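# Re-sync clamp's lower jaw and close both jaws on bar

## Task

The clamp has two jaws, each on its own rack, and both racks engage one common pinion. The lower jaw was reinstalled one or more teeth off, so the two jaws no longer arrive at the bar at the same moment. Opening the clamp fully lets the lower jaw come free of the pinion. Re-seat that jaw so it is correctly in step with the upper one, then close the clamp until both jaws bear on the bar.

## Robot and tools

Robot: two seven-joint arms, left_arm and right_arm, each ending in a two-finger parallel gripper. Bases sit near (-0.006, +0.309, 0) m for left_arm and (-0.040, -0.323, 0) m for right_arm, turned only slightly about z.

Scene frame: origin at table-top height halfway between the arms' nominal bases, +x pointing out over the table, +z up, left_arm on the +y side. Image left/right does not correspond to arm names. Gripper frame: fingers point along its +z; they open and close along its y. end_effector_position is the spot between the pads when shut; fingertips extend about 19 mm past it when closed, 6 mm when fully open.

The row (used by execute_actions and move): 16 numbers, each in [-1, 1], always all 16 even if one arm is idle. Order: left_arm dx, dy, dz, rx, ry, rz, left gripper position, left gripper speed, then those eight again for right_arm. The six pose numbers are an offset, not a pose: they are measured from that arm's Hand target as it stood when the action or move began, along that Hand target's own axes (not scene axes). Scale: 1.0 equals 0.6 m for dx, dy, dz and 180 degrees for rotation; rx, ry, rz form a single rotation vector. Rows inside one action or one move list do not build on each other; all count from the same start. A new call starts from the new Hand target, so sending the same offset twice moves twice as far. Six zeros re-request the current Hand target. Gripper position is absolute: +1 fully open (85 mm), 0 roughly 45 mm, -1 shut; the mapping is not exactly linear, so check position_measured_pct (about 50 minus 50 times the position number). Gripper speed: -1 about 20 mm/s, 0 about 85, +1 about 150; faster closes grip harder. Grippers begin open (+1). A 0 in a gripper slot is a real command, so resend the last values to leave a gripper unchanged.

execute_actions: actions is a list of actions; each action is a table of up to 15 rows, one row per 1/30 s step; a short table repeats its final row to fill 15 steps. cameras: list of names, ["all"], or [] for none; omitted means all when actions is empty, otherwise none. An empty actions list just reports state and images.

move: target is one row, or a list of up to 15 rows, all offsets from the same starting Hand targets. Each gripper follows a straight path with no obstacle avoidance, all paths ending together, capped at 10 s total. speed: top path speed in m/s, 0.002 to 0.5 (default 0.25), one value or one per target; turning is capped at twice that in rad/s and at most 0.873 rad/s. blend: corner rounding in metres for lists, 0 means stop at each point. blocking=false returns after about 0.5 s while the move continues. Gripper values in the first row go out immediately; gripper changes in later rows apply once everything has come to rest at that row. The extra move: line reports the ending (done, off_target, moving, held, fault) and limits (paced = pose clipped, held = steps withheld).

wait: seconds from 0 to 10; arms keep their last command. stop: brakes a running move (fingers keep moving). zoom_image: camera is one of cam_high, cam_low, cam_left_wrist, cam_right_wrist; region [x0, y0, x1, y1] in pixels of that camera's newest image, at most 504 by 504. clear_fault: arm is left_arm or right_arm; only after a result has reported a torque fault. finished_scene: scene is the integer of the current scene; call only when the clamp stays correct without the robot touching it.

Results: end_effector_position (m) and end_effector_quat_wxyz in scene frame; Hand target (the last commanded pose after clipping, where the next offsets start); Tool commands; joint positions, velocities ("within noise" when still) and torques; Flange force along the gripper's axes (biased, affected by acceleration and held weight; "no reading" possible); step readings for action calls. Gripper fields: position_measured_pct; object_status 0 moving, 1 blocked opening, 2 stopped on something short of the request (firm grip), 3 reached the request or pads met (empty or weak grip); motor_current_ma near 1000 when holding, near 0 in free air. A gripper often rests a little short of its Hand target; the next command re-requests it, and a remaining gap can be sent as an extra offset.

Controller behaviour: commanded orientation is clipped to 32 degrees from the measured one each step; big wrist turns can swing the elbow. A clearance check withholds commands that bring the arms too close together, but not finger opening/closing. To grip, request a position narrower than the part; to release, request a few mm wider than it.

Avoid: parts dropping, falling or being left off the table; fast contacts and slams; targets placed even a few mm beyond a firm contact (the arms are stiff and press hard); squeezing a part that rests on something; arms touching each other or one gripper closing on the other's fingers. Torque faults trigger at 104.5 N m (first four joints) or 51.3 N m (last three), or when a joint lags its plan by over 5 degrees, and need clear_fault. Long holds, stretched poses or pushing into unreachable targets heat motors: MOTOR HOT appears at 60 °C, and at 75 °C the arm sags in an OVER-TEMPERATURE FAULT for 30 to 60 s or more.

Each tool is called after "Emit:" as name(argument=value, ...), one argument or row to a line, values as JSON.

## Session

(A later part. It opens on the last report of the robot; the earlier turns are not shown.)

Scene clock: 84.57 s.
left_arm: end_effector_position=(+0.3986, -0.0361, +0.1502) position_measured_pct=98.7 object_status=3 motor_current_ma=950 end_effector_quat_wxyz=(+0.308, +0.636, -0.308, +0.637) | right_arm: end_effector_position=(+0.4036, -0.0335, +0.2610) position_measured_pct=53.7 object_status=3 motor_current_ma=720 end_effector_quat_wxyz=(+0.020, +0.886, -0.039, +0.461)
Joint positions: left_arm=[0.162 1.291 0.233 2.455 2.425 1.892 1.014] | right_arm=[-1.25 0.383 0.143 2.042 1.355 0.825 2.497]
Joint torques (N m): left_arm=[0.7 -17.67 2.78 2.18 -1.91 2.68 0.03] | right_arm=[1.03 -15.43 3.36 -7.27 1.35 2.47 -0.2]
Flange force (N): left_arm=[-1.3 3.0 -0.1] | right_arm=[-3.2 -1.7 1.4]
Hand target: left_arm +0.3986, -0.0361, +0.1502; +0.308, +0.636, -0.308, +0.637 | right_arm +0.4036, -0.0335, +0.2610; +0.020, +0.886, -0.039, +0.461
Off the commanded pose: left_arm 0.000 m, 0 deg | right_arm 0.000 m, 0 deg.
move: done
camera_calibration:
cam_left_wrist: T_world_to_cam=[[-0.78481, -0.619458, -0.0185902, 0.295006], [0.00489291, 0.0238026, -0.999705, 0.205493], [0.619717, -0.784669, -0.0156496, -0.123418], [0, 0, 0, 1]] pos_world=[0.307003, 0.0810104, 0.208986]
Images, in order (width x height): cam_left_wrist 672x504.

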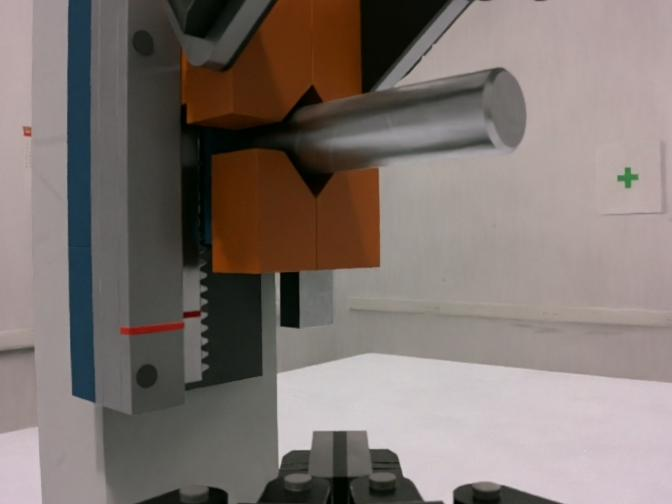

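Emit:
move(
  target=[0,0,0,0,0,0,-1,0,-0.00164,0,0.00115,0,0,0,-0.08,-1],
  speed=0.02,
)

Emit:
move(
  target=[0,0,0,0,0,0,-1,0,-0.00068,0,0.00048,0,0,0,-0.08,-1],
  speed=0.01,
)

Emit:
move(
  target=[0,0,0,0,0,0,-1,0,-0.00055,0,0.00038,0,0,0,-0.08,-1],
  speed=0.01,
  cameras=["cam_left_wrist"],
)

Emit:
zoom_image(
  camera="cam_left_wrist",
  region=[60, 20, 400, 430],
)

Scene clock: 91.47 s.
left_arm: end_effector_position=(+0.3986, -0.0361, +0.1502) position_measured_pct=98.7 object_status=3 motor_current_ma=950 end_effector_quat_wxyz=(+0.308, +0.636, -0.308, +0.637) | right_arm: end_effector_position=(+0.4036, -0.0336, +0.2598) position_measured_pct=53.7 object_status=3 motor_current_ma=720 end_effector_quat_wxyz=(+0.020, +0.886, -0.039, +0.461)
Joint positions: left_arm=[0.162 1.291 0.233 2.455 2.425 1.892 1.014] | right_arm=[-1.25 0.386 0.143 2.044 1.359 0.824 2.492]
Joint torques (N m): left_arm=[0.69 -17.63 2.71 2.22 -1.88 2.65 0.01] | right_arm=[1.24 -15.34 3.54 -7.05 1.32 2.52 0.08]
Flange force (N): left_arm=[-1.2 2.9 0.1] | right_arm=[-4.3 -1.8 1.4]
Hand target: left_arm +0.3986, -0.0361, +0.1502; +0.308, +0.636, -0.308, +0.637 | right_arm +0.4036, -0.0336, +0.2598; +0.020, +0.886, -0.039, +0.461
Off the commanded pose: left_arm 0.000 m, 0 deg | right_arm 0.000 m, 0 deg.
move: done

Scene clock: 92.17 s.
left_arm: end_effector_position=(+0.3986, -0.0361, +0.1502) position_measured_pct=98.7 object_status=3 motor_current_ma=950 end_effector_quat_wxyz=(+0.308, +0.636, -0.308, +0.637) | right_arm: end_effector_position=(+0.4036, -0.0336, +0.2593) position_measured_pct=53.7 object_status=3 motor_current_ma=720 end_effector_quat_wxyz=(+0.020, +0.886, -0.039, +0.461)
Joint positions: left_arm=[0.162 1.291 0.233 2.455 2.425 1.892 1.014] | right_arm=[-1.25 0.387 0.143 2.044 1.36 0.824 2.49]
Joint torques (N m): left_arm=[0.65 -17.57 2.76 2.19 -1.85 2.68 0.01] | right_arm=[1.09 -15.45 3.44 -7.23 1.46 2.55 -0.01]
Flange force (N): left_arm=[-1.1 2.8 0.0] | right_arm=[-3.9 -1.7 1.4]
Hand target: left_arm +0.3986, -0.0361, +0.1502; +0.308, +0.636, -0.308, +0.637 | right_arm +0.4036, -0.0336, +0.2593; +0.020, +0.886, -0.039, +0.461
Off the commanded pose: left_arm 0.000 m, 0 deg | right_arm 0.000 m, 0 deg.
move: done

Scene clock: 92.87 s.
left_arm: end_effector_position=(+0.3986, -0.0361, +0.1502) position_measured_pct=98.7 object_status=3 motor_current_ma=950 end_effector_quat_wxyz=(+0.308, +0.636, -0.308, +0.637) | right_arm: end_effector_position=(+0.4036, -0.0335, +0.2589) position_measured_pct=53.7 object_status=3 motor_current_ma=720 end_effector_quat_wxyz=(+0.020, +0.886, -0.039, +0.461)
Joint positions: left_arm=[0.162 1.291 0.233 2.455 2.425 1.892 1.014] | right_arm=[-1.251 0.388 0.143 2.045 1.361 0.823 2.488]
Joint torques (N m): left_arm=[0.67 -17.59 2.77 2.2 -1.89 2.66 0] | right_arm=[1.42 -12.89 3.09 -6.71 1.17 1.43 0]
Flange force (N): left_arm=[-1.1 2.8 0.1] | right_arm=[-1.1 0.4 -5.1]
Hand target: left_arm +0.3986, -0.0361, +0.1502; +0.308, +0.636, -0.308, +0.637 | right_arm +0.4036, -0.0335, +0.2589; +0.020, +0.886, -0.039, +0.461
Off the commanded pose: left_arm 0.000 m, 0 deg | right_arm 0.000 m, 0 deg.
move: done
camera_calibration:
cam_left_wrist: T_world_to_cam=[[-0.784761, -0.619519, -0.018591, 0.294996], [0.00489211, 0.023803, -0.999705, 0.205494], [0.619779, -0.784621, -0.0156489, -0.123441], [0, 0, 0, 1]] pos_world=[0.307002, 0.0810104, 0.208986]
Images, in order (width x height): cam_left_wrist 672x504.

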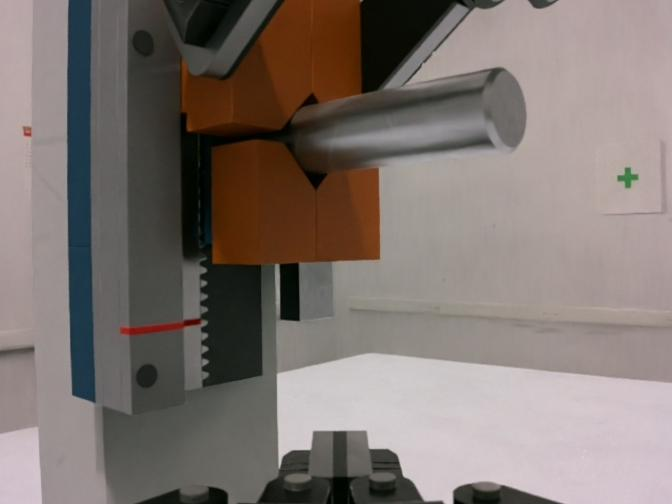

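Scaled by 1.229.

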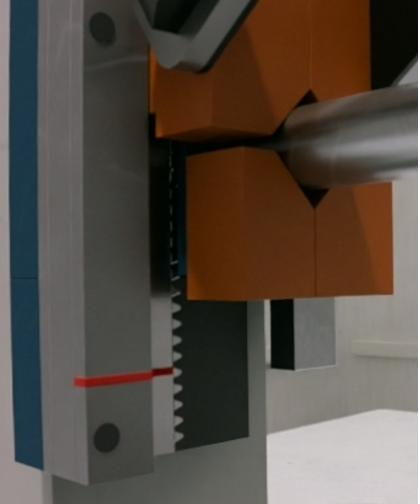

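Emit:
move(
  target=[
    [0,0,0,0,0,0,-1,0,-0.00055,0,0.00038,0,0,0,-0.08,-1],
    [0,0,0,0,0,0,-1,0,0,0,0,0,0,0,-0.08,-1],
  ],
  speed=0.01,
)

Emit:
move(
  target=[0,0,0,0,0,0,-1,0,0,0,0,0,0,0,0.5,-1],
)

Emit:
move(
  target=[0,-0.06,-0.06,0,0,0,-1,0,0,0,-0.14,0,0,0,0.5,-1],
  speed=0.12,
  cameras=["cam_left_wrist","cam_right_wrist"],
)

Emit:
zoom_image(
  camera="cam_right_wrist",
  region=[200, 260, 480, 504],
)

Scene clock: 95.90 s.
left_arm: end_effector_position=(+0.3986, -0.0361, +0.1502) position_measured_pct=98.7 object_status=3 motor_current_ma=950 end_effector_quat_wxyz=(+0.308, +0.636, -0.308, +0.637) | right_arm: end_effector_position=(+0.4036, -0.0335, +0.2587) position_measured_pct=53.7 object_status=3 motor_current_ma=720 end_effector_quat_wxyz=(+0.020, +0.886, -0.039, +0.461)
Joint positions: left_arm=[0.162 1.291 0.233 2.455 2.425 1.892 1.014] | right_arm=[-1.251 0.388 0.143 2.045 1.361 0.823 2.488]
Joint torques (N m): left_arm=[0.65 -17.6 2.78 2.25 -1.89 2.67 0.01] | right_arm=[2.01 -9.7 2.89 -5.86 0.77 0.16 0.17]
Flange force (N): left_arm=[-1.2 2.8 0.1] | right_arm=[1.9 2.6 -12.9]
Hand target: left_arm +0.3986, -0.0361, +0.1502; +0.308, +0.636, -0.308, +0.637 | right_arm +0.4036, -0.0335, +0.2589; +0.020, +0.886, -0.039, +0.461
Off the commanded pose: left_arm 0.000 m, 0 deg | right_arm 0.000 m, 0 deg.
move: done

Scene clock: 97.43 s.
left_arm: end_effector_position=(+0.3986, -0.0361, +0.1502) position_measured_pct=98.7 object_status=3 motor_current_ma=950 end_effector_quat_wxyz=(+0.308, +0.636, -0.308, +0.637) | right_arm: end_effector_position=(+0.4036, -0.0336, +0.2589) position_measured_pct=25.1 object_status=0 motor_current_ma=0 end_effector_quat_wxyz=(+0.020, +0.886, -0.039, +0.461)
Joint positions: left_arm=[0.162 1.291 0.233 2.455 2.425 1.892 1.014] | right_arm=[-1.251 0.388 0.143 2.045 1.361 0.823 2.488]
Joint torques (N m): left_arm=[0.66 -17.67 2.77 2.2 -1.85 2.63 0.04] | right_arm=[0.39 -15.33 2.81 -7.19 1.34 2.1 -0.08]
Flange force (N): left_arm=[-1.5 3.0 -0.4] | right_arm=[-2.7 -1.2 2.0]
Hand target: left_arm +0.3986, -0.0361, +0.1502; +0.308, +0.636, -0.308, +0.637 | right_arm +0.4036, -0.0336, +0.2589; +0.020, +0.886, -0.039, +0.461
Off the commanded pose: left_arm 0.000 m, 0 deg | right_arm 0.000 m, 0 deg.
move: done

Scene clock: 98.60 s.
left_arm: end_effector_position=(+0.4045, +0.0145, +0.1502) position_measured_pct=98.7 object_status=3 motor_current_ma=950 end_effector_quat_wxyz=(+0.308, +0.636, -0.308, +0.637) | right_arm: end_effector_position=(+0.3351, -0.0275, +0.3071) position_measured_pct=25.1 object_status=3 motor_current_ma=0 end_effector_quat_wxyz=(+0.020, +0.886, -0.039, +0.461)
Joint positions: left_arm=[0.046 1.288 0.106 2.483 2.235 1.906 1.02] | right_arm=[-1.384 0.247 0.068 2.044 1.178 1.026 2.599]
Joint torques (N m): left_arm=[0.63 -17.19 2.37 2.79 -1.77 2.67 0.02] | right_arm=[0.36 -13.21 2.19 -7.56 1.81 1.94 -0.07]
Flange force (N): left_arm=[-1.8 3.0 -0.2] | right_arm=[-2.8 -1.4 1.7]
Hand target: left_arm +0.4045, +0.0145, +0.1502; +0.308, +0.636, -0.308, +0.637 | right_arm +0.3351, -0.0275, +0.3072; +0.020, +0.886, -0.039, +0.461
Off the commanded pose: left_arm 0.000 m, 0 deg | right_arm 0.000 m, 0 deg.
move: done
camera_calibration:
cam_left_wrist: T_world_to_cam=[[-0.784762, -0.619518, -0.0185905, 0.330974], [0.00482976, 0.0238811, -0.999703, 0.204269], [0.619778, -0.784619, -0.0157489, -0.0873749], [0, 0, 0, 1]] pos_world=[0.312903, 0.13161, 0.208986]
cam_right_wrist: T_world_to_cam=[[-0.105488, -0.994391, 0.00770287, 0.00402922], [-0.554042, 0.0523383, -0.830842, 0.499714], [0.825778, -0.0919112, -0.556456, 0.0378509], [0, 0, 0, 1]] pos_world=[0.246031, -0.0186686, 0.436215]
Images, in order (width x height): cam_left_wrist 672x504, cam_right_wrist 672x504.

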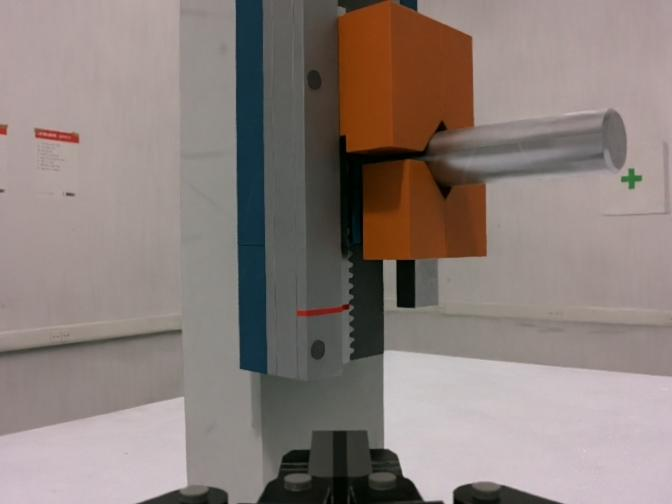

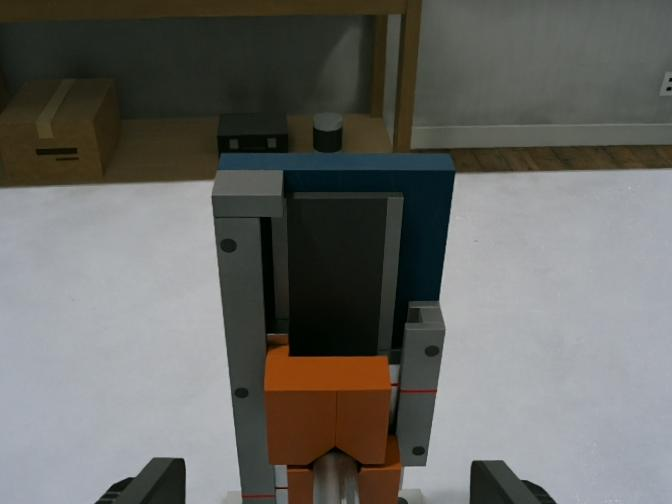

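Scaled by 1.800.

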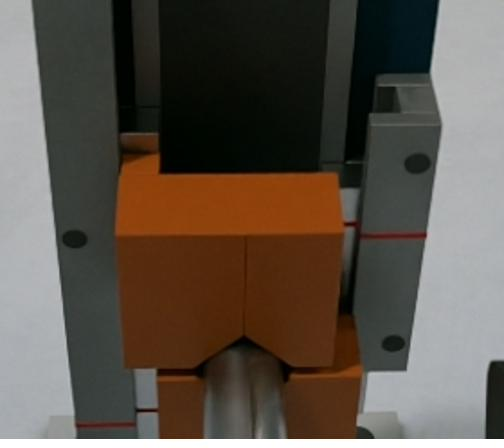

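Emit:
finished_scene(
  scene=2,
)

The scene is finished: the task was done.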